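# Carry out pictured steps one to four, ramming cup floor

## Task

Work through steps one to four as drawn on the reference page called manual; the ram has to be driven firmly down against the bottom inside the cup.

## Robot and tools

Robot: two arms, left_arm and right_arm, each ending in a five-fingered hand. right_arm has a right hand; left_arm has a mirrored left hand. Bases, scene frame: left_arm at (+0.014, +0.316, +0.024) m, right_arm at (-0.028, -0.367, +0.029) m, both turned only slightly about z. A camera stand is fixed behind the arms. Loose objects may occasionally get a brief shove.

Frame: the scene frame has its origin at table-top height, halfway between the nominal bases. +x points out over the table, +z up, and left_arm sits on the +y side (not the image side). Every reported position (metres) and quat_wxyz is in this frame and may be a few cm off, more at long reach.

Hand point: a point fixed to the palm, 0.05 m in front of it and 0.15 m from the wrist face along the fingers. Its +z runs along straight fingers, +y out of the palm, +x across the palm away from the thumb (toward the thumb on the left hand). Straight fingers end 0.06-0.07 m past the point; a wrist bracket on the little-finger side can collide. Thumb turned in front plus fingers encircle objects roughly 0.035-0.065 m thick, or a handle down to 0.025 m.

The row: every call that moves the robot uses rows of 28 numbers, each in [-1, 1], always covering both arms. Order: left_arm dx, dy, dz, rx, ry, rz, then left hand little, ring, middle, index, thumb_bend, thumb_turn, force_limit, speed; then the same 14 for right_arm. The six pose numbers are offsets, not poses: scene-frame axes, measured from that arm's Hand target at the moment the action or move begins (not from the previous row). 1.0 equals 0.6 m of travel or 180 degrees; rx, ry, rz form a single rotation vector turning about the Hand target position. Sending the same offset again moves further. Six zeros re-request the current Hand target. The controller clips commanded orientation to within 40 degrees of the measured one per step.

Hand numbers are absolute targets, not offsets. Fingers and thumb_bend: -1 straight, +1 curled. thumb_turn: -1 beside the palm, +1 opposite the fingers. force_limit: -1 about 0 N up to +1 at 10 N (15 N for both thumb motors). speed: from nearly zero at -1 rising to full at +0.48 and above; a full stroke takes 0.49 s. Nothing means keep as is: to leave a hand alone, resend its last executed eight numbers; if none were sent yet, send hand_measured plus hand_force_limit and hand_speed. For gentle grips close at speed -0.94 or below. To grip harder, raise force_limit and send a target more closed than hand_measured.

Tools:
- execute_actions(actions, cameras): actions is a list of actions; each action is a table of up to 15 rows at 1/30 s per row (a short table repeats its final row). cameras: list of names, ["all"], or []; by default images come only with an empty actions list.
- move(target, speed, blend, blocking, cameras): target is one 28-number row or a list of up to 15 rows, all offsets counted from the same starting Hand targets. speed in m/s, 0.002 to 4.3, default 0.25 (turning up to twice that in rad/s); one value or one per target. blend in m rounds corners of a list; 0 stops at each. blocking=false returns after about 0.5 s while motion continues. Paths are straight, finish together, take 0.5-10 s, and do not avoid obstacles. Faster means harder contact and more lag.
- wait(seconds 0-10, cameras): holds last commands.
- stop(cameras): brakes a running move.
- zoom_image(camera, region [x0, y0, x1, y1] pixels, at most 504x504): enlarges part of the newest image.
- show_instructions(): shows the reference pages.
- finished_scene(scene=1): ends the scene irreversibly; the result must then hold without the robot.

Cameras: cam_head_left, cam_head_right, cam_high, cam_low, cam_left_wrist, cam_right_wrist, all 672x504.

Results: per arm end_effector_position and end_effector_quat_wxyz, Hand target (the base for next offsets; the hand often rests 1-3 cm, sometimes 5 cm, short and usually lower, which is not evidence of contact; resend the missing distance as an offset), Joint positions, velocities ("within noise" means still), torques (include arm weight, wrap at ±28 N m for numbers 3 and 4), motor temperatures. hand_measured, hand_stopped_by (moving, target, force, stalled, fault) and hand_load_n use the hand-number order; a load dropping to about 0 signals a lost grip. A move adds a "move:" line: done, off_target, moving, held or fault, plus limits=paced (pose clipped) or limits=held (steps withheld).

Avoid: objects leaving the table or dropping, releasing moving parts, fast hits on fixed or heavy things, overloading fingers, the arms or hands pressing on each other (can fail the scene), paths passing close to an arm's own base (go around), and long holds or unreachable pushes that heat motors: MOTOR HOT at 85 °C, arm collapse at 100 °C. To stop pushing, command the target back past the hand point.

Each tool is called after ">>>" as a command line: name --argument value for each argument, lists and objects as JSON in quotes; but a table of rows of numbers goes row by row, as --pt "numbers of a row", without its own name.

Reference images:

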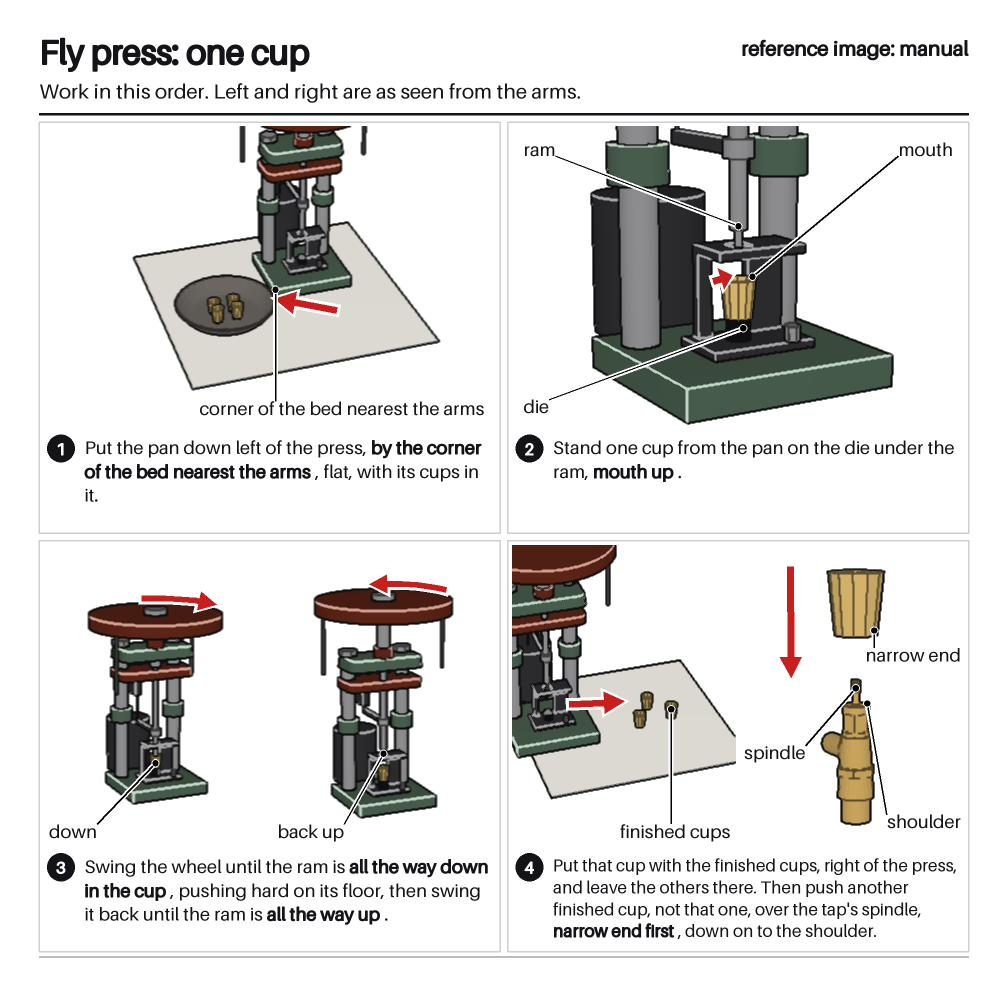

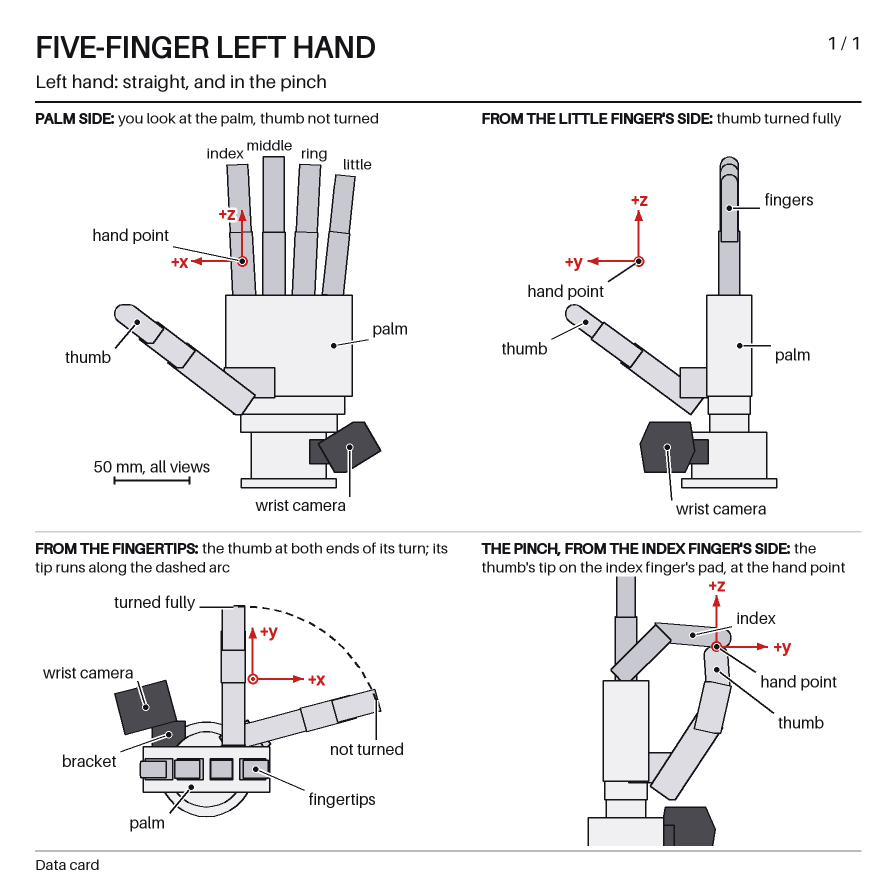

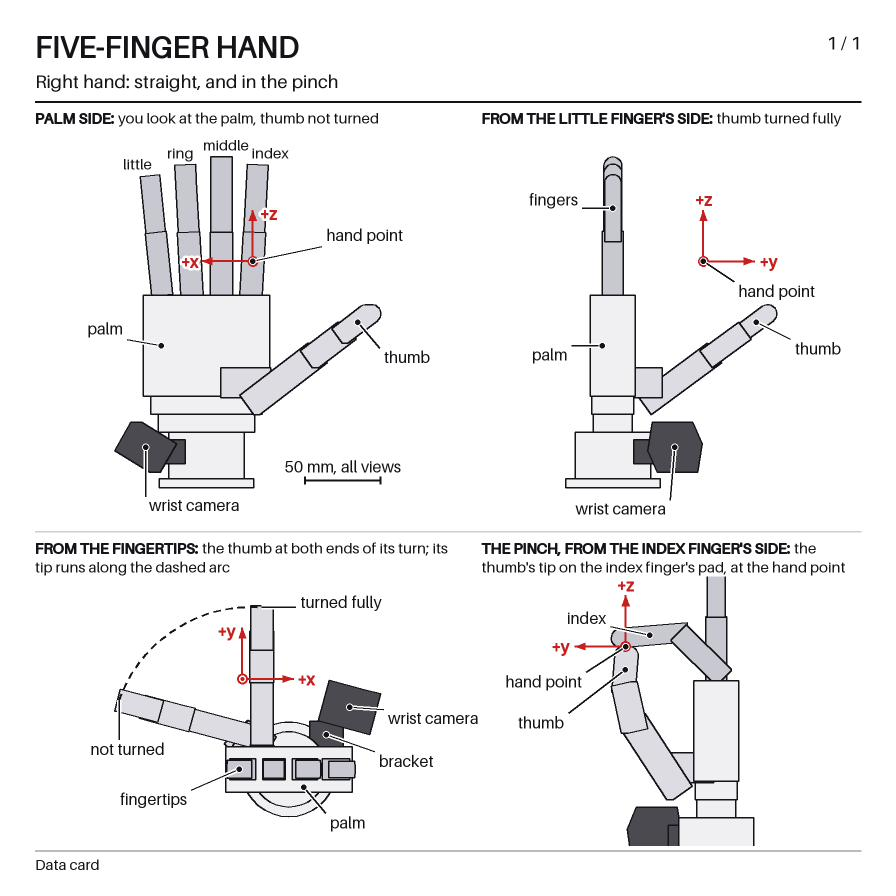

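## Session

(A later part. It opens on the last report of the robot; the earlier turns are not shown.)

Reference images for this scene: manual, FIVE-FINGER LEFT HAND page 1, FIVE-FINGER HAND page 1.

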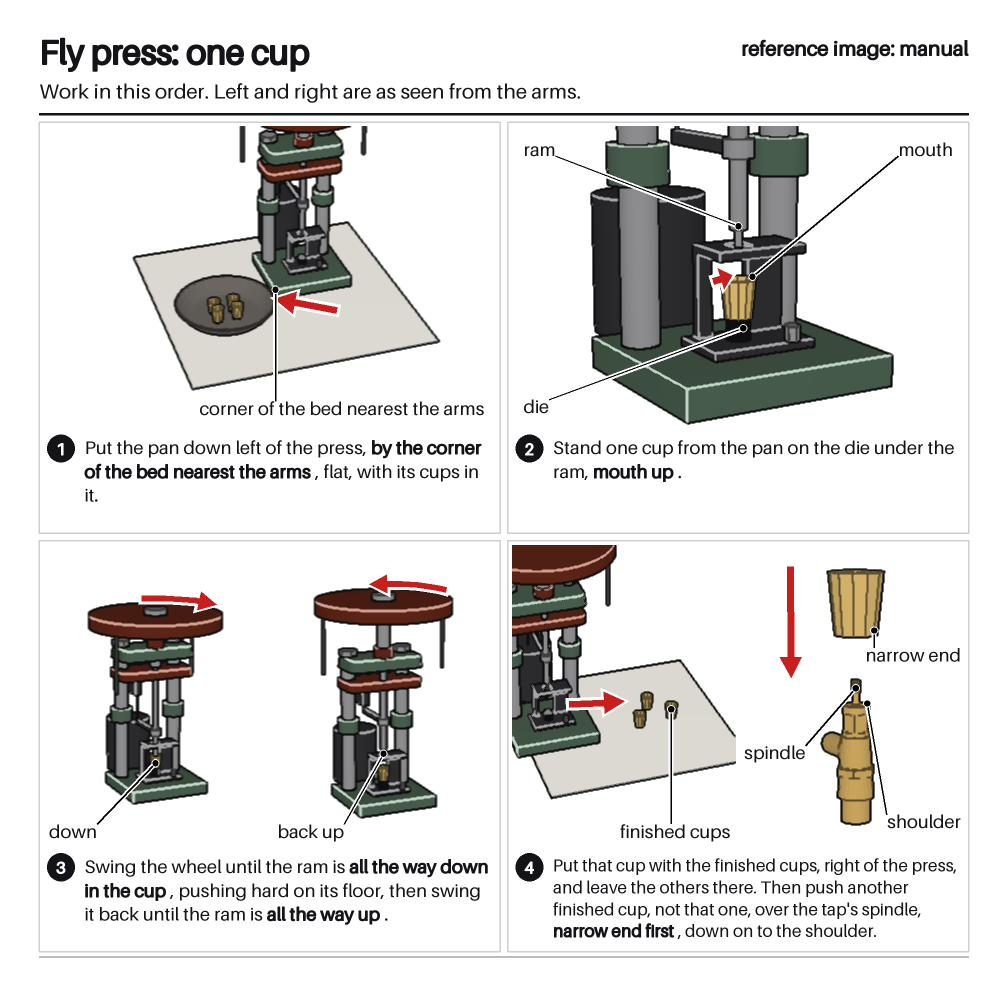

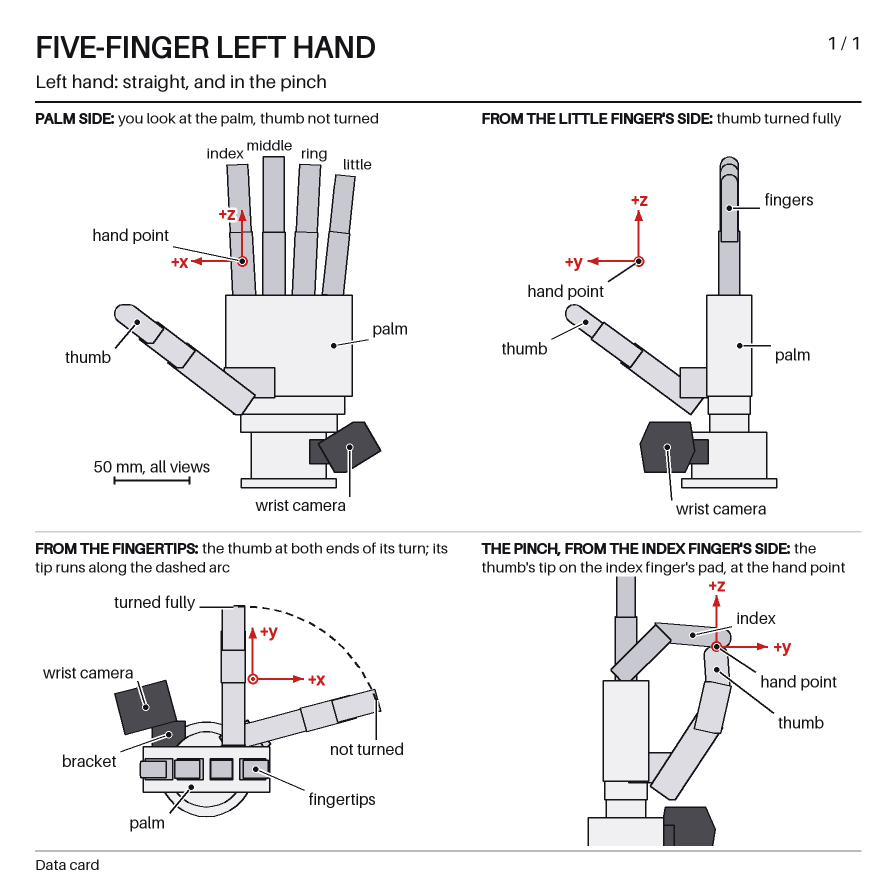

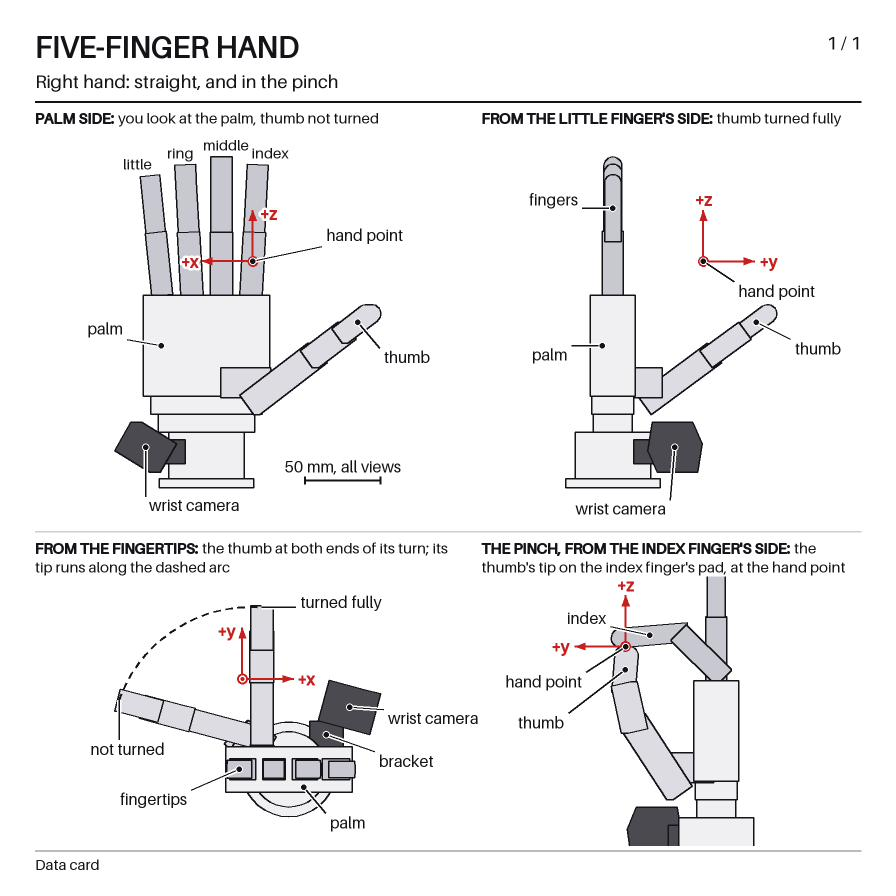

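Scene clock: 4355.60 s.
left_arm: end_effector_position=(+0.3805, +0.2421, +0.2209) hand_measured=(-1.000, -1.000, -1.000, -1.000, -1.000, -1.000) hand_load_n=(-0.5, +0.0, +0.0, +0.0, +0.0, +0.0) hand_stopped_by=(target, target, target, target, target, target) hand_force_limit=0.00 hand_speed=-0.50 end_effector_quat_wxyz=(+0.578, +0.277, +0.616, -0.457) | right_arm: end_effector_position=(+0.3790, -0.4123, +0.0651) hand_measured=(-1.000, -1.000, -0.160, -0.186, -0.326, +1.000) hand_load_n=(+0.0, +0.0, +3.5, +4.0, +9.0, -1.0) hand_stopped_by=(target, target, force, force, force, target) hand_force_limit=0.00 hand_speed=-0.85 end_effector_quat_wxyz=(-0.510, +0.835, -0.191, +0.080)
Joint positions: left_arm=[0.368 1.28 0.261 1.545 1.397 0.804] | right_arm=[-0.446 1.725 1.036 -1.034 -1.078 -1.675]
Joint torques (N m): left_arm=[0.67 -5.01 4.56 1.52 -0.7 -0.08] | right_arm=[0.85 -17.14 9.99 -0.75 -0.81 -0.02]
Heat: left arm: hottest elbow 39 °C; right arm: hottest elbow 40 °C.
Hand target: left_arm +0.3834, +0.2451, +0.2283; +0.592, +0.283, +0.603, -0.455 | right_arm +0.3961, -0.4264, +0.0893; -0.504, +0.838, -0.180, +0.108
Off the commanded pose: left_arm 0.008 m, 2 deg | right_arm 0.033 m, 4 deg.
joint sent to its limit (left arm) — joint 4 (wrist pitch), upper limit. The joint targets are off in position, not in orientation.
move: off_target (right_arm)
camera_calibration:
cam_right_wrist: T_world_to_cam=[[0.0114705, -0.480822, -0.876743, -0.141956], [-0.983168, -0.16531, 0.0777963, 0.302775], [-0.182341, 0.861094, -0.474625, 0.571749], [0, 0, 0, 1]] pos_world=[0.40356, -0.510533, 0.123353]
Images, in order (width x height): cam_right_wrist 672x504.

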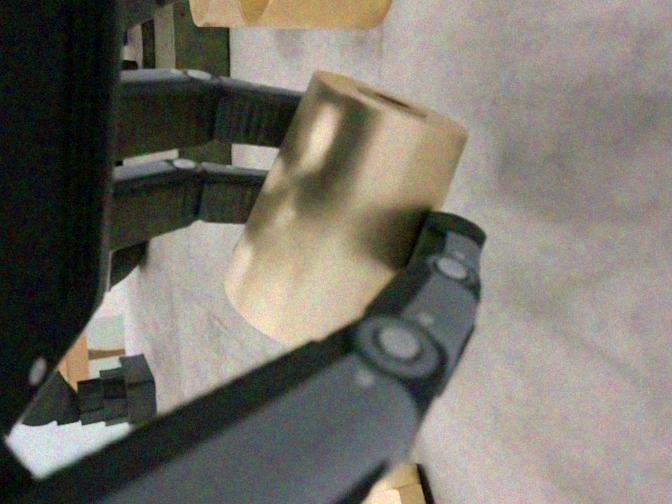

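>>> move --pt "0 0 0 0 0 0 -1 -1 -1 -1 -1 -1 0.0 -0.5 0.0 0.03 0.12 0 0 0 -1 -1 0.2 0.2 -0.2 1.0 0.0 -0.85" --pt "0 0 0 0 0 0 -1 -1 -1 -1 -1 -1 0.0 -0.5 -0.02 0.35 0.15 0.0045 -0.5387 0.1959 -1 -1 0.2 0.2 -0.2 1.0 0.0 -0.85" --speed 0.13 --blend 0.02 --cameras '["cam_right_wrist", "cam_left_wrist", "cam_low"]'

Scene clock: 4439.07 s.
left_arm: end_effector_position=(+0.3805, +0.2421, +0.2209) hand_measured=(-1.000, -1.000, -1.000, -1.000, -1.000, -1.000) hand_load_n=(+0.0, +0.0, +0.0, +0.0, +0.0, +0.0) hand_stopped_by=(target, target, target, target, target, target) hand_force_limit=0.00 hand_speed=-0.50 end_effector_quat_wxyz=(+0.578, +0.277, +0.616, -0.457) | right_arm: end_effector_position=(+0.3825, -0.2225, +0.1703) hand_measured=(-1.000, -1.000, -0.160, -0.186, -0.326, +1.000) hand_load_n=(-0.5, +0.0, +3.5, +4.5, +9.0, +0.0) hand_stopped_by=(target, target, force, force, force, target) hand_force_limit=0.00 hand_speed=-0.85 end_effector_quat_wxyz=(-0.467, +0.534, +0.466, +0.529)
Joint positions: left_arm=[0.368 1.28 0.261 1.545 1.397 0.804] | right_arm=[-0.106 1.425 0.499 0.411 -1.563 -2.08]
Joint torques (N m): left_arm=[0.67 -5.01 4.57 1.54 -0.69 -0.08] | right_arm=[1.9 -8.94 6.46 2.61 -1.16 -0.2]
Heat: left arm: hottest elbow 39 °C; right arm: hottest elbow 42 °C.
Hand target: left_arm +0.3834, +0.2451, +0.2283; +0.592, +0.283, +0.603, -0.455 | right_arm +0.3841, -0.2164, +0.1793; -0.480, +0.486, +0.483, +0.548
Off the commanded pose: left_arm 0.008 m, 2 deg | right_arm 0.011 m, 6 deg.
joint sent to its limit (left arm) — joint 4 (wrist pitch), upper limit. The joint targets are off in position, not in orientation.
joint sent to its limit (right arm) — joint 5 (wrist yaw), lower limit; joint 6 (wrist roll), lower limit. The joint targets are off in position and orientation.
move: off_target (right_arm)
camera_calibration:
cam_left_wrist: T_world_to_cam=[[-0.891455, -0.452046, 0.0310142, 0.435598], [-0.22614, 0.384555, -0.894974, 0.187958], [0.392643, -0.804843, -0.445039, 0.259583], [0, 0, 0, 1]] pos_world=[0.328897, 0.333554, 0.270233]
cam_right_wrist: T_world_to_cam=[[0.962206, -0.105013, 0.25126, -0.430711], [0.161175, -0.524099, -0.836267, -0.0324985], [0.219504, 0.845159, -0.487366, 0.303726], [0, 0, 0, 1]] pos_world=[0.353002, -0.318959, 0.229069]
Images, in order (width x height): cam_low 672x504, cam_left_wrist 672x504, cam_right_wrist 672x504.

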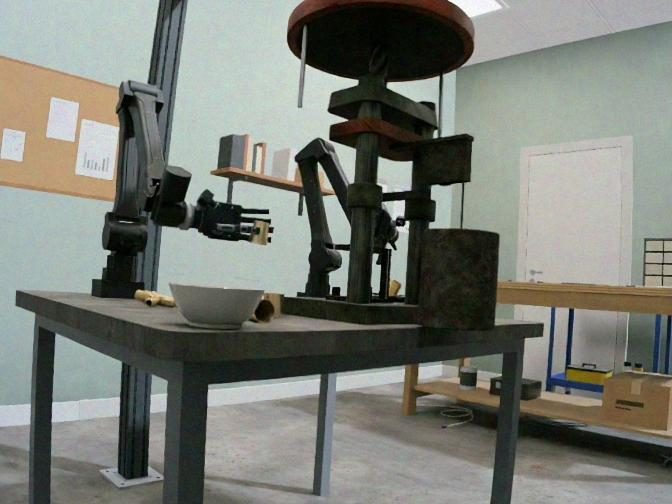

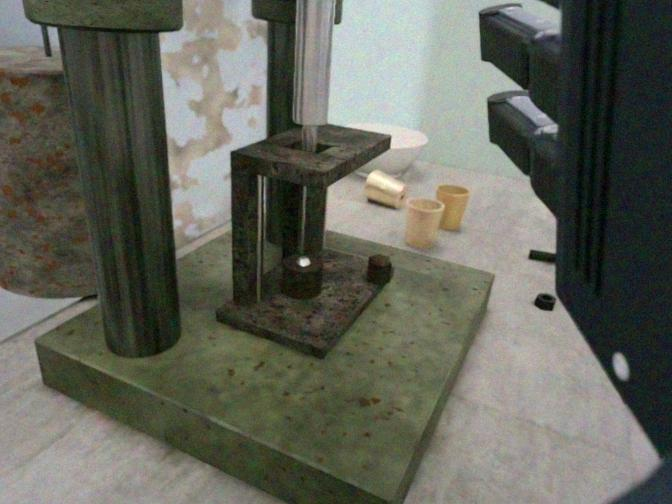

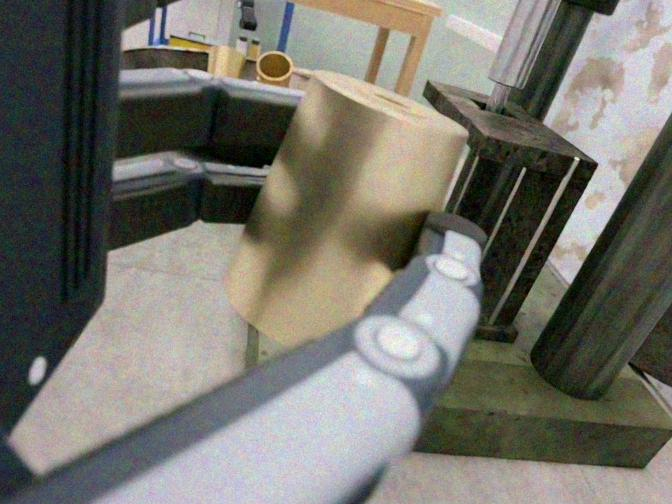

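>>> move --target '[0,0,0,0,0,0,-1,-1,-1,-1,-1,-1,0.0,-0.5,0.0632,0.2023,-0.057,-0.018,0.0213,0.0003,-1,-1,0.2,0.2,-0.2,1.0,0.0,-0.85]' --speed 0.08 --cameras '["cam_left_wrist", "cam_right_wrist"]'

Scene clock: 4459.03 s.
left_arm: end_effector_position=(+0.3805, +0.2421, +0.2209) hand_measured=(-1.000, -1.000, -1.000, -1.000, -1.000, -1.000) hand_load_n=(+0.0, +0.0, +0.0, +0.0, +0.0, +0.0) hand_stopped_by=(target, target, target, target, target, target) hand_force_limit=0.00 hand_speed=-0.50 end_effector_quat_wxyz=(+0.578, +0.277, +0.616, -0.457) | right_arm: end_effector_position=(+0.4063, -0.0986, +0.1280) hand_measured=(-1.000, -1.000, -0.160, -0.186, -0.326, +1.000) hand_load_n=(+0.5, +0.0, +3.5, +4.5, +9.0, +0.0) hand_stopped_by=(target, target, force, force, force, target) hand_force_limit=0.00 hand_speed=-0.85 end_effector_quat_wxyz=(+0.492, -0.537, -0.471, -0.497)
Joint positions: left_arm=[0.368 1.28 0.261 1.545 1.397 0.804] | right_arm=[0.233 1.724 0.557 1.092 -1.284 -1.582]
Joint torques (N m): left_arm=[0.67 -4.95 4.56 1.54 -0.69 -0.08] | right_arm=[1.61 -11.58 7.43 3.03 0 0.17]
Heat: left arm: hottest elbow 39 °C; right arm: hottest elbow 41 °C.
Hand target: left_arm +0.3834, +0.2451, +0.2283; +0.592, +0.283, +0.603, -0.455 | right_arm +0.4221, -0.0950, +0.1451; -0.482, +0.517, +0.482, +0.518
Off the commanded pose: left_arm 0.008 m, 2 deg | right_arm 0.024 m, 4 deg.
joint sent to its limit (left arm) — joint 4 (wrist pitch), upper limit. The joint targets are off in position, not in orientation.
move: off_target (right_arm)
camera_calibration:
cam_left_wrist: T_world_to_cam=[[-0.891455, -0.452046, 0.0310142, 0.435598], [-0.22614, 0.384555, -0.894974, 0.187958], [0.392643, -0.804843, -0.445039, 0.259583], [0, 0, 0, 1]] pos_world=[0.328897, 0.333554, 0.270233]
cam_right_wrist: T_world_to_cam=[[0.979341, -0.0452152, 0.197097, -0.424115], [0.144568, -0.524956, -0.838762, 0.000223406], [0.141392, 0.849927, -0.507574, 0.207996], [0, 0, 0, 1]] pos_world=[0.385912, -0.19584, 0.189352]
Images, in order (width x height): cam_left_wrist 672x504, cam_right_wrist 672x504.

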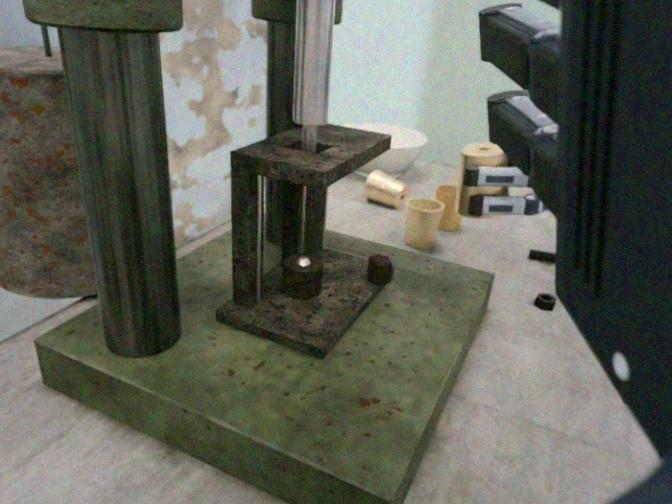

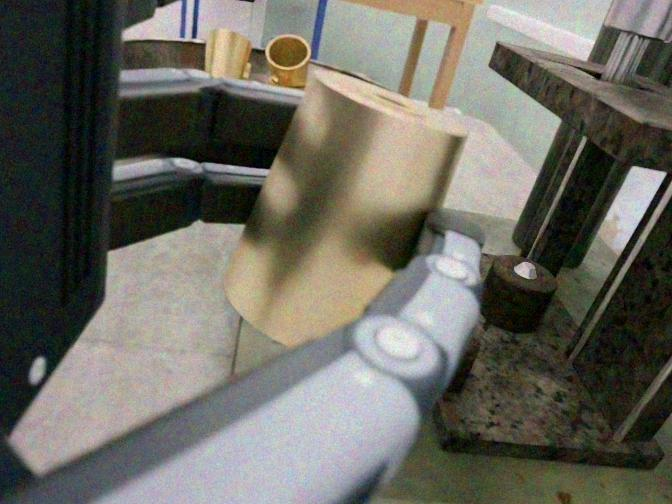

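>>> move --target '[0,0,0,0,0,0,-1,-1,-1,-1,-1,-1,0.0,-0.5,0.0133,0.001,-0.075,0.0232,-0.041,0,-1,-1,0.2,0.2,-0.2,1.0,0.0,-0.85]' --speed 0.06 --cameras '["cam_left_wrist", "cam_right_wrist"]'

>>> zoom_image --camera "cam_left_wrist" --region '[360, 120, 560, 320]'

Scene clock: 4474.77 s.
left_arm: end_effector_position=(+0.3805, +0.2421, +0.2209) hand_measured=(-1.000, -1.000, -1.000, -1.000, -1.000, -1.000) hand_load_n=(+0.0, +0.0, +0.0, +0.0, +0.0, +0.0) hand_stopped_by=(target, target, target, target, target, target) hand_force_limit=0.00 hand_speed=-0.50 end_effector_quat_wxyz=(+0.578, +0.277, +0.616, -0.457) | right_arm: end_effector_position=(+0.4157, -0.0945, +0.0863) hand_measured=(-1.000, -1.000, -0.160, -0.186, -0.326, +1.000) hand_load_n=(+0.0, +0.0, +3.5, +4.5, +9.0, +0.0) hand_stopped_by=(target, target, force, force, force, target) hand_force_limit=0.00 hand_speed=-0.85 end_effector_quat_wxyz=(+0.483, -0.497, -0.487, -0.532)
Joint positions: left_arm=[0.368 1.28 0.261 1.545 1.397 0.804] | right_arm=[0.233 1.997 0.599 1.517 -1.295 -1.496]
Joint torques (N m): left_arm=[0.67 -5.07 4.55 1.55 -0.7 -0.08] | right_arm=[1.38 -12.98 4.74 2.99 0.2 -0.16]
Heat: left arm: hottest elbow 39 °C; right arm: hottest elbow 41 °C.
Hand target: left_arm +0.3834, +0.2451, +0.2283; +0.592, +0.283, +0.603, -0.455 | right_arm +0.4300, -0.0944, +0.1001; +0.469, -0.465, -0.493, -0.567
Off the commanded pose: left_arm 0.008 m, 2 deg | right_arm 0.020 m, 6 deg.
joint sent to its limit (left arm) — joint 4 (wrist pitch), upper limit. The joint targets are off in position, not in orientation.
joint sent to its limit (right arm) — joint 4 (wrist pitch), upper limit. The joint targets are off in position and orientation.
move: off_target (right_arm)
camera_calibration:
cam_left_wrist: T_world_to_cam=[[-0.891455, -0.452046, 0.0310142, 0.435598], [-0.22614, 0.384555, -0.894974, 0.187958], [0.392643, -0.804843, -0.445039, 0.259583], [0, 0, 0, 1]] pos_world=[0.328897, 0.333554, 0.270233]
cam_right_wrist: T_world_to_cam=[[0.95448, -0.0458638, 0.294729, -0.423018], [0.237001, -0.483341, -0.842741, -0.0680538], [0.181106, 0.87423, -0.45047, 0.162882], [0, 0, 0, 1]] pos_world=[0.390392, -0.19469, 0.140697]
Images, in order (width x height): cam_left_wrist 672x504, cam_right_wrist 672x504.

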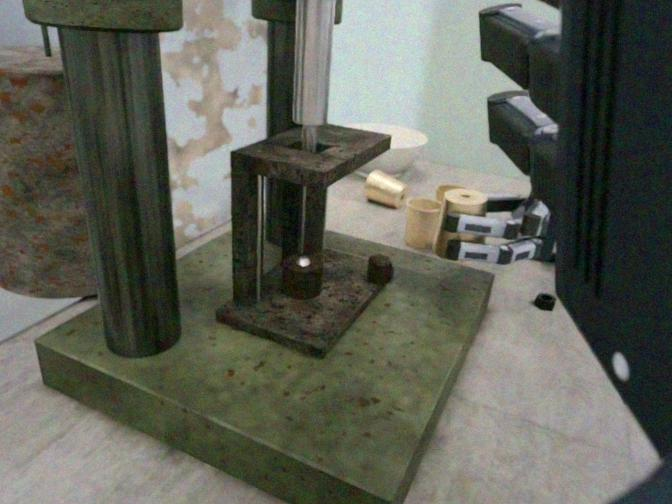

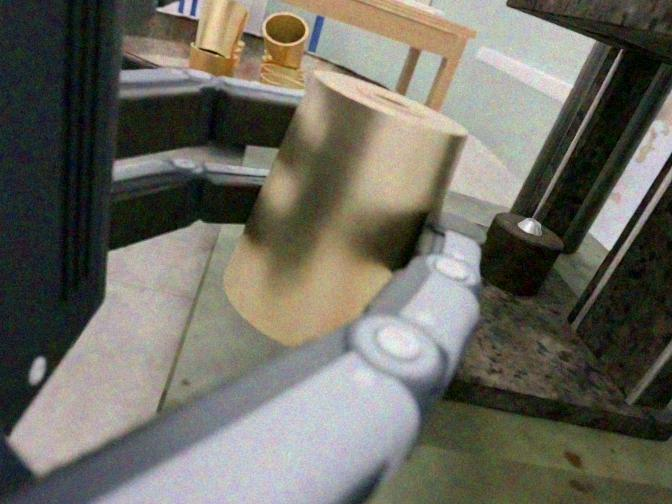

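Scaled by 2.520.

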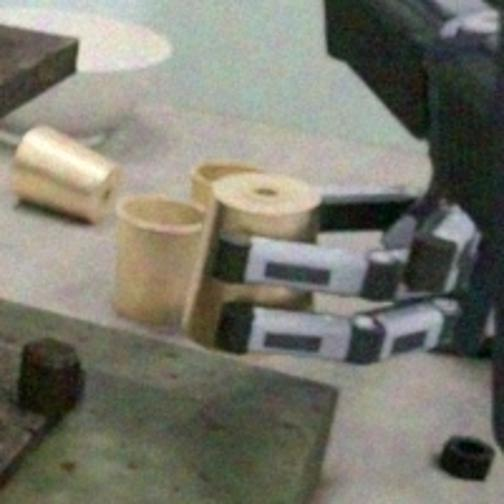

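>>> move --target '[0,0,0,0,0,0,-1,-1,-1,-1,-1,-1,0.0,-0.5,0.0,-0.004,-0.035,0,0,0,-1,-1,0.2,0.2,-0.2,1.0,0.0,-0.85]' --speed 0.04 --cameras '["cam_left_wrist"]'

>>> zoom_image --camera "cam_left_wrist" --region '[360, 160, 560, 360]'

Scene clock: 4483.27 s.
left_arm: end_effector_position=(+0.3805, +0.2421, +0.2209) hand_measured=(-1.000, -1.000, -1.000, -1.000, -1.000, -1.000) hand_load_n=(+0.0, +0.0, +0.0, +0.0, +0.0, +0.0) hand_stopped_by=(target, target, target, target, target, target) hand_force_limit=0.00 hand_speed=-0.50 end_effector_quat_wxyz=(+0.578, +0.277, +0.616, -0.457) | right_arm: end_effector_position=(+0.4160, -0.0948, +0.0661) hand_measured=(-1.000, -1.000, -0.160, -0.186, -0.326, +1.000) hand_load_n=(+0.0, +0.0, +3.5, +4.5, +9.0, +0.0) hand_stopped_by=(target, target, force, force, force, target) hand_force_limit=0.00 hand_speed=-0.85 end_effector_quat_wxyz=(+0.482, -0.502, -0.488, -0.527)
Joint positions: left_arm=[0.368 1.28 0.261 1.545 1.397 0.804] | right_arm=[0.233 2.049 0.608 1.517 -1.295 -1.529]
Joint torques (N m): left_arm=[0.62 -5.01 4.55 1.52 -0.7 -0.07] | right_arm=[1.14 -13.39 4.25 2.99 -0.19 -0.23]
Heat: left arm: hottest elbow 39 °C; right arm: hottest elbow 41 °C.
Hand target: left_arm +0.3834, +0.2451, +0.2283; +0.592, +0.283, +0.603, -0.455 | right_arm +0.4300, -0.0968, +0.0791; +0.469, -0.465, -0.493, -0.567
Off the commanded pose: left_arm 0.008 m, 2 deg | right_arm 0.019 m, 6 deg.
joint sent to its limit (left arm) — joint 4 (wrist pitch), upper limit. The joint targets are off in position, not in orientation.
joint sent to its limit (right arm) — joint 4 (wrist pitch), upper limit. The joint targets are off in position and orientation.
move: off_target (right_arm)
camera_calibration:
cam_left_wrist: T_world_to_cam=[[-0.891455, -0.452046, 0.0310142, 0.435598], [-0.22614, 0.384555, -0.894974, 0.187958], [0.392643, -0.804843, -0.445039, 0.259583], [0, 0, 0, 1]] pos_world=[0.328897, 0.333554, 0.270233]
Images, in order (width x height): cam_left_wrist 672x504.

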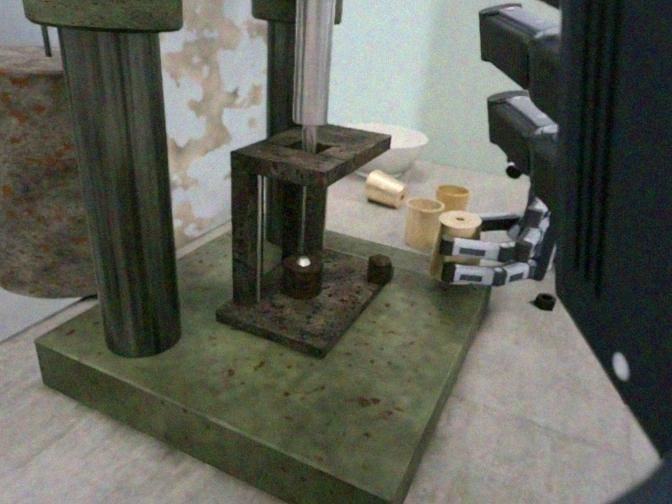

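Scaled by 2.520.

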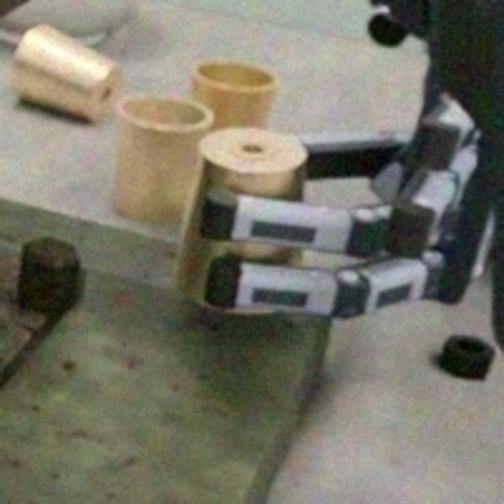

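>>> move --target '[0,0,0,0,0,0,-1,-1,-1,-1,-1,-1,0.0,-0.5,0.0,-0.002,-0.014,0,0,0,-1,-1,0.2,0.2,-0.2,1.0,0.0,-0.85]' --speed 0.03 --cameras '["cam_left_wrist"]'

>>> zoom_image --camera "cam_left_wrist" --region '[400, 200, 540, 320]'

Scene clock: 4490.90 s.
left_arm: end_effector_position=(+0.3805, +0.2421, +0.2209) hand_measured=(-1.000, -1.000, -1.000, -1.000, -1.000, -1.000) hand_load_n=(+0.0, +0.0, +0.0, +0.0, +0.0, -0.5) hand_stopped_by=(target, target, target, target, target, target) hand_force_limit=0.00 hand_speed=-0.50 end_effector_quat_wxyz=(+0.578, +0.277, +0.616, -0.457) | right_arm: end_effector_position=(+0.4161, -0.0947, +0.0589) hand_measured=(-1.000, -1.000, -0.160, -0.186, -0.326, +1.000) hand_load_n=(+0.0, +0.0, +3.5, +4.5, +9.0, +0.0) hand_stopped_by=(target, target, force, force, force, target) hand_force_limit=0.00 hand_speed=-0.85 end_effector_quat_wxyz=(+0.481, -0.502, -0.490, -0.527)
Joint positions: left_arm=[0.368 1.28 0.261 1.545 1.397 0.804] | right_arm=[0.233 2.069 0.612 1.517 -1.296 -1.546]
Joint torques (N m): left_arm=[0.67 -5.01 4.55 1.55 -0.7 -0.08] | right_arm=[0.73 -13.39 4.04 2.96 -0.32 -0.24]
Heat: left arm: hottest elbow 39 °C; right arm: hottest elbow 40 °C.
Hand target: left_arm +0.3834, +0.2451, +0.2283; +0.592, +0.283, +0.603, -0.455 | right_arm +0.4300, -0.0980, +0.0707; +0.469, -0.465, -0.493, -0.567
Off the commanded pose: left_arm 0.008 m, 2 deg | right_arm 0.019 m, 6 deg.
joint sent to its limit (left arm) — joint 4 (wrist pitch), upper limit. The joint targets are off in position, not in orientation.
joint sent to its limit (right arm) — joint 4 (wrist pitch), upper limit. The joint targets are off in position and orientation.
move: off_target (right_arm)
camera_calibration:
cam_left_wrist: T_world_to_cam=[[-0.891455, -0.452046, 0.0310142, 0.435598], [-0.22614, 0.384555, -0.894974, 0.187958], [0.392643, -0.804843, -0.445039, 0.259583], [0, 0, 0, 1]] pos_world=[0.328897, 0.333554, 0.270233]
Images, in order (width x height): cam_left_wrist 672x504.

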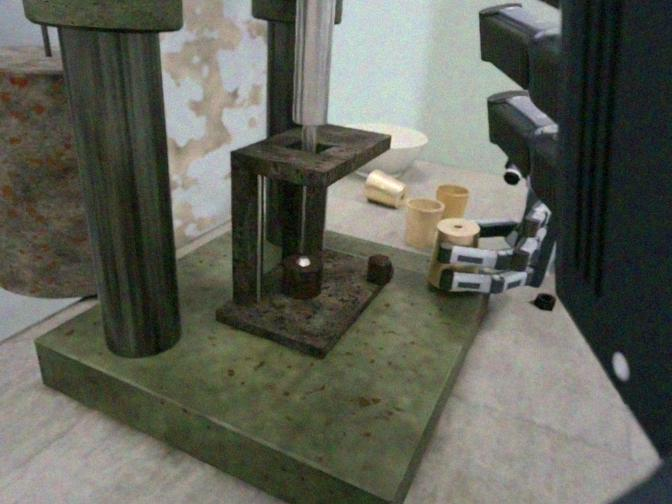

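Scaled by 3.600.

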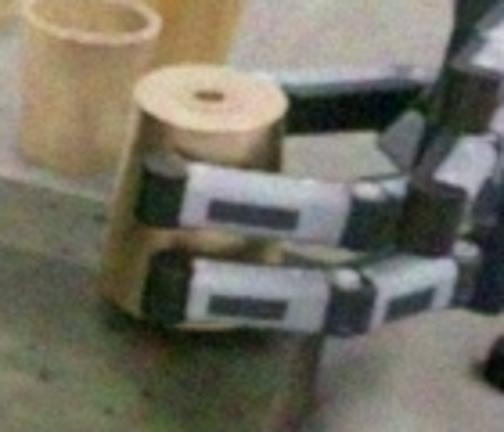

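>>> move --target '[0,0,0,0,0,0,-1,-1,-1,-1,-1,-1,0.0,-0.5,0.0,-0.002,-0.007,0,0,0,-1,-1,0.2,0.2,-0.2,1.0,0.0,-0.85]' --speed 0.03 --cameras '["cam_left_wrist"]'

>>> zoom_image --camera "cam_left_wrist" --region '[400, 200, 540, 320]'

Scene clock: 4495.70 s.
left_arm: end_effector_position=(+0.3805, +0.2421, +0.2209) hand_measured=(-1.000, -1.000, -1.000, -1.000, -1.000, -1.000) hand_load_n=(+0.0, +0.0, +0.0, +0.0, +0.0, +0.0) hand_stopped_by=(target, target, target, target, target, target) hand_force_limit=0.00 hand_speed=-0.50 end_effector_quat_wxyz=(+0.578, +0.277, +0.616, -0.457) | right_arm: end_effector_position=(+0.4148, -0.0947, +0.0550) hand_measured=(-1.000, -1.000, -0.160, -0.186, -0.326, +1.000) hand_load_n=(+0.0, +0.0, +3.0, +4.5, +9.0, +0.0) hand_stopped_by=(target, target, force, force, force, target) hand_force_limit=0.00 hand_speed=-0.85 end_effector_quat_wxyz=(+0.481, -0.502, -0.491, -0.525)
Joint positions: left_arm=[0.368 1.28 0.261 1.545 1.397 0.804] | right_arm=[0.233 2.078 0.612 1.517 -1.299 -1.554]
Joint torques (N m): left_arm=[0.67 -5.01 4.55 1.52 -0.69 -0.08] | right_arm=[0.67 -13.22 4.14 2.99 -0.33 -0.23]
Heat: left arm: hottest elbow 39 °C; right arm: hottest elbow 40 °C.
Hand target: left_arm +0.3834, +0.2451, +0.2283; +0.592, +0.283, +0.603, -0.455 | right_arm +0.4300, -0.0992, +0.0665; +0.469, -0.465, -0.493, -0.567
Off the commanded pose: left_arm 0.008 m, 2 deg | right_arm 0.020 m, 7 deg.
joint sent to its limit (left arm) — joint 4 (wrist pitch), upper limit. The joint targets are off in position, not in orientation.
joint sent to its limit (right arm) — joint 4 (wrist pitch), upper limit. The joint targets are off in position and orientation.
move: off_target (right_arm)
camera_calibration:
cam_left_wrist: T_world_to_cam=[[-0.891455, -0.452046, 0.0310142, 0.435598], [-0.22614, 0.384555, -0.894974, 0.187958], [0.392643, -0.804843, -0.445039, 0.259583], [0, 0, 0, 1]] pos_world=[0.328897, 0.333554, 0.270233]
Images, in order (width x height): cam_left_wrist 672x504.

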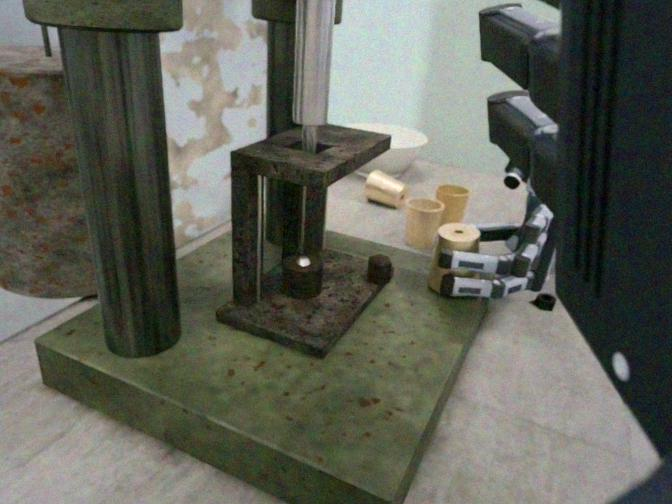

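Scaled by 3.600.

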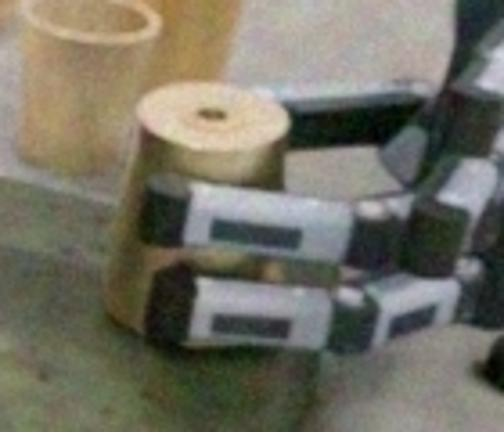

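>>> move --target '[0,0,0,0,0,0,-1,-1,-1,-1,-1,-1,0.0,-0.5,0.0,-0.002,-0.007,0,0,0,-1,-1,0.2,0.2,-0.2,1.0,0.0,-0.85]' --speed 0.03 --cameras '["cam_left_wrist"]'

>>> zoom_image --camera "cam_left_wrist" --region '[400, 200, 540, 320]'

Scene clock: 4501.40 s.
left_arm: end_effector_position=(+0.3805, +0.2421, +0.2209) hand_measured=(-1.000, -1.000, -1.000, -1.000, -1.000, -1.000) hand_load_n=(+0.0, +0.0, +0.0, +0.0, +0.0, +0.0) hand_stopped_by=(target, target, target, target, target, target) hand_force_limit=0.00 hand_speed=-0.50 end_effector_quat_wxyz=(+0.578, +0.277, +0.616, -0.457) | right_arm: end_effector_position=(+0.4157, -0.0949, +0.0534) hand_measured=(-1.000, -1.000, -0.160, -0.186, -0.326, +1.000) hand_load_n=(+0.0, +0.0, +3.0, +4.5, +9.0, +0.0) hand_stopped_by=(target, target, force, force, force, target) hand_force_limit=0.00 hand_speed=-0.85 end_effector_quat_wxyz=(+0.479, -0.499, -0.495, -0.527)
Joint positions: left_arm=[0.368 1.28 0.261 1.545 1.397 0.804] | right_arm=[0.232 2.086 0.617 1.518 -1.304 -1.566]
Joint torques (N m): left_arm=[0.73 -4.95 4.56 1.55 -0.69 -0.07] | right_arm=[0.56 -13.16 3.78 2.93 -0.3 -0.21]
Motor temperatures (°C): left_arm=[29 28 39 28 27 28] | right_arm=[25 31 39 29 29 29]
Heat: left arm: hottest elbow 39 °C; right arm: hottest elbow 39 °C.
Hand target: left_arm +0.3834, +0.2451, +0.2283; +0.592, +0.283, +0.603, -0.455 | right_arm +0.4300, -0.1004, +0.0623; +0.469, -0.465, -0.493, -0.567
Off the commanded pose: left_arm 0.008 m, 2 deg | right_arm 0.018 m, 6 deg.
joint sent to its limit (left arm) — joint 4 (wrist pitch), upper limit. The joint targets are off in position, not in orientation.
joint sent to its limit (right arm) — joint 4 (wrist pitch), upper limit. The joint targets are off in position and orientation.
move: off_target (right_arm)
camera_calibration:
cam_left_wrist: T_world_to_cam=[[-0.891455, -0.452046, 0.0310142, 0.435598], [-0.22614, 0.384555, -0.894974, 0.187958], [0.392643, -0.804843, -0.445039, 0.259583], [0, 0, 0, 1]] pos_world=[0.328897, 0.333554, 0.270233]
Images, in order (width x height): cam_left_wrist 672x504.

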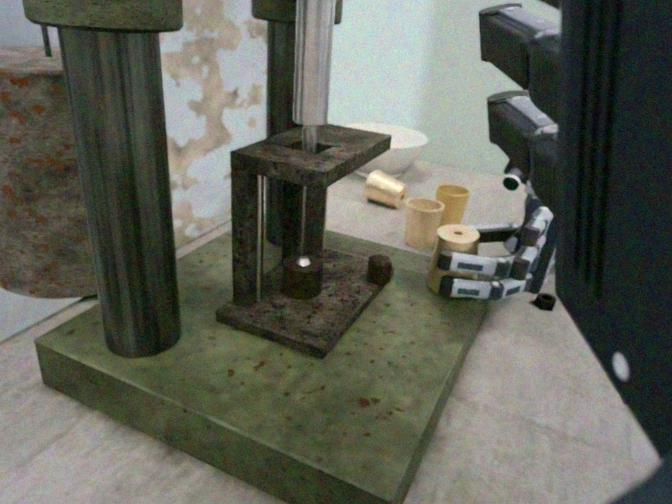

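Scaled by 3.600.

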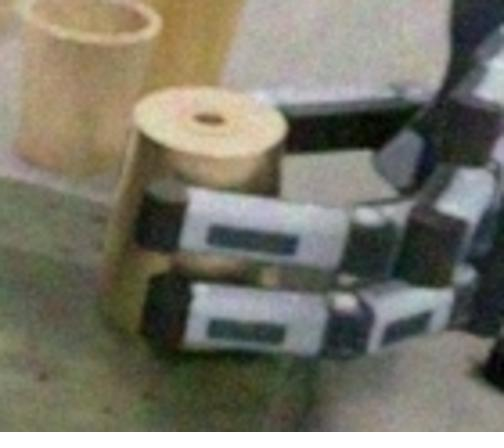

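>>> move --target '[0,0,0,0,0,0,-1,-1,-1,-1,-1,-1,0.0,-0.5,0.0,-0.002,-0.008,0,0,0,-1,-1,0.2,0.2,-0.2,1.0,0.0,-0.85]' --speed 0.03 --cameras '["cam_right_wrist"]'

Scene clock: 4505.97 s.
left_arm: end_effector_position=(+0.3805, +0.2421, +0.2209) hand_measured=(-1.000, -1.000, -1.000, -1.000, -1.000, -1.000) hand_load_n=(+0.0, +0.0, +0.0, +0.0, +0.0, +0.0) hand_stopped_by=(target, target, target, target, target, target) hand_force_limit=0.00 hand_speed=-0.50 end_effector_quat_wxyz=(+0.578, +0.277, +0.616, -0.457) | right_arm: end_effector_position=(+0.4168, -0.0950, +0.0530) hand_measured=(-1.000, -1.000, -0.160, -0.186, -0.326, +1.000) hand_load_n=(+0.0, +0.0, +2.0, +5.0, +8.0, -1.0) hand_stopped_by=(target, target, force, force, force, target) hand_force_limit=0.00 hand_speed=-0.85 end_effector_quat_wxyz=(+0.475, -0.494, -0.499, -0.530)
Joint positions: left_arm=[0.368 1.28 0.261 1.545 1.397 0.804] | right_arm=[0.23 2.093 0.622 1.526 -1.308 -1.578]
Joint torques (N m): left_arm=[0.67 -5.01 4.56 1.52 -0.7 -0.08] | right_arm=[0.32 -12.69 3.67 2.59 -0.24 -0.18]
Heat: left arm: hottest elbow 39 °C; right arm: hottest elbow 39 °C.
Hand target: left_arm +0.3834, +0.2451, +0.2283; +0.592, +0.283, +0.603, -0.455 | right_arm +0.4300, -0.1016, +0.0575; +0.469, -0.465, -0.493, -0.567
Off the commanded pose: left_arm 0.008 m, 2 deg | right_arm 0.015 m, 5 deg.
joint sent to its limit (left arm) — joint 4 (wrist pitch), upper limit. The joint targets are off in position, not in orientation.
joint sent to its limit (right arm) — joint 4 (wrist pitch), upper limit. The joint targets are off in position and orientation.
move: off_target (right_arm)
camera_calibration:
cam_right_wrist: T_world_to_cam=[[0.948709, -0.03165, 0.314563, -0.411564], [0.258042, -0.497352, -0.828285, -0.107531], [0.182664, 0.866971, -0.463675, 0.147482], [0, 0, 0, 1]] pos_world=[0.391263, -0.194369, 0.108781]
Images, in order (width x height): cam_right_wrist 672x504.

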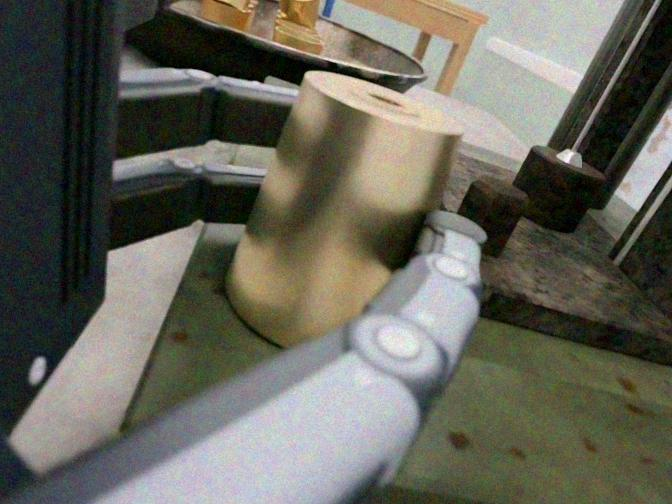

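>>> execute_actions --actions '[[[0,0,0,0,0,0,-1,-1,-1,-1,-1,-1,0.0,-0.5,0,0,0,0,0,0,-1,-1,-0.26,-0.28,-0.42,1.0,0.0,-0.9]]]' --cameras '["cam_left_wrist"]'

>>> zoom_image --camera "cam_left_wrist" --region '[400, 200, 540, 320]'

Scene clock: 4511.73 s.
left_arm: end_effector_position=(+0.3805, +0.2421, +0.2209) hand_measured=(-1.000, -1.000, -1.000, -1.000, -1.000, -1.000) hand_load_n=(+0.0, +0.0, +0.0, -0.5, +0.0, +0.0) hand_stopped_by=(target, target, target, target, target, target) hand_force_limit=0.00 hand_speed=-0.50 end_effector_quat_wxyz=(+0.578, +0.277, +0.616, -0.457) | right_arm: end_effector_position=(+0.4177, -0.0956, +0.0528) hand_measured=(-1.000, -1.000, -0.260, -0.280, -0.420, +1.000) hand_load_n=(+0.0, +0.0, +0.0, +0.0, +0.0, +0.0) hand_stopped_by=(target, target, target, target, target, target) hand_force_limit=0.00 hand_speed=-0.90 end_effector_quat_wxyz=(+0.474, -0.493, -0.500, -0.531)
Joint positions: left_arm=[0.368 1.28 0.261 1.545 1.397 0.804] | right_arm=[0.229 2.095 0.623 1.526 -1.308 -1.582]
Joint torques (N m): left_arm=[0.67 -4.95 4.56 1.55 -0.7 -0.08] | right_arm=[0.32 -13.04 3.48 2.61 -0.26 -0.14]
Heat: left arm: hottest elbow 38 °C; right arm: hottest elbow 39 °C.
Hand target: left_arm +0.3834, +0.2451, +0.2283; +0.592, +0.283, +0.603, -0.455 | right_arm +0.4300, -0.1016, +0.0575; +0.469, -0.465, -0.493, -0.567
Off the commanded pose: left_arm 0.008 m, 2 deg | right_arm 0.014 m, 5 deg.
joint sent to its limit (left arm) — joint 4 (wrist pitch), upper limit. The joint targets are off in position, not in orientation.
joint sent to its limit (right arm) — joint 4 (wrist pitch), upper limit. The joint targets are off in position and orientation.
camera_calibration:
cam_left_wrist: T_world_to_cam=[[-0.891455, -0.452046, 0.0310142, 0.435598], [-0.22614, 0.384555, -0.894974, 0.187958], [0.392643, -0.804843, -0.445039, 0.259583], [0, 0, 0, 1]] pos_world=[0.328897, 0.333554, 0.270233]
Images, in order (width x height): cam_left_wrist 672x504.

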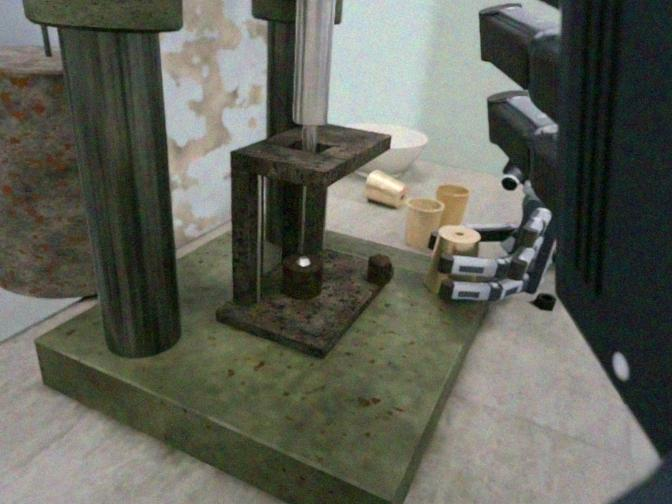

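Scaled by 3.600.

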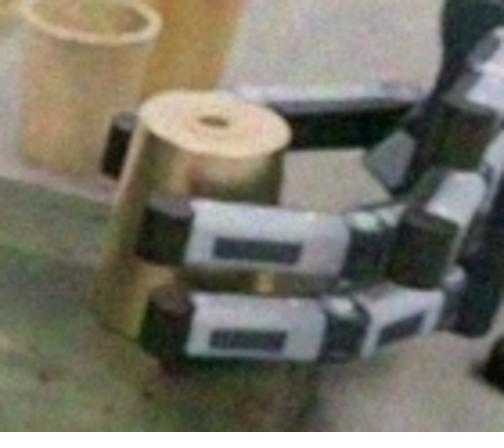

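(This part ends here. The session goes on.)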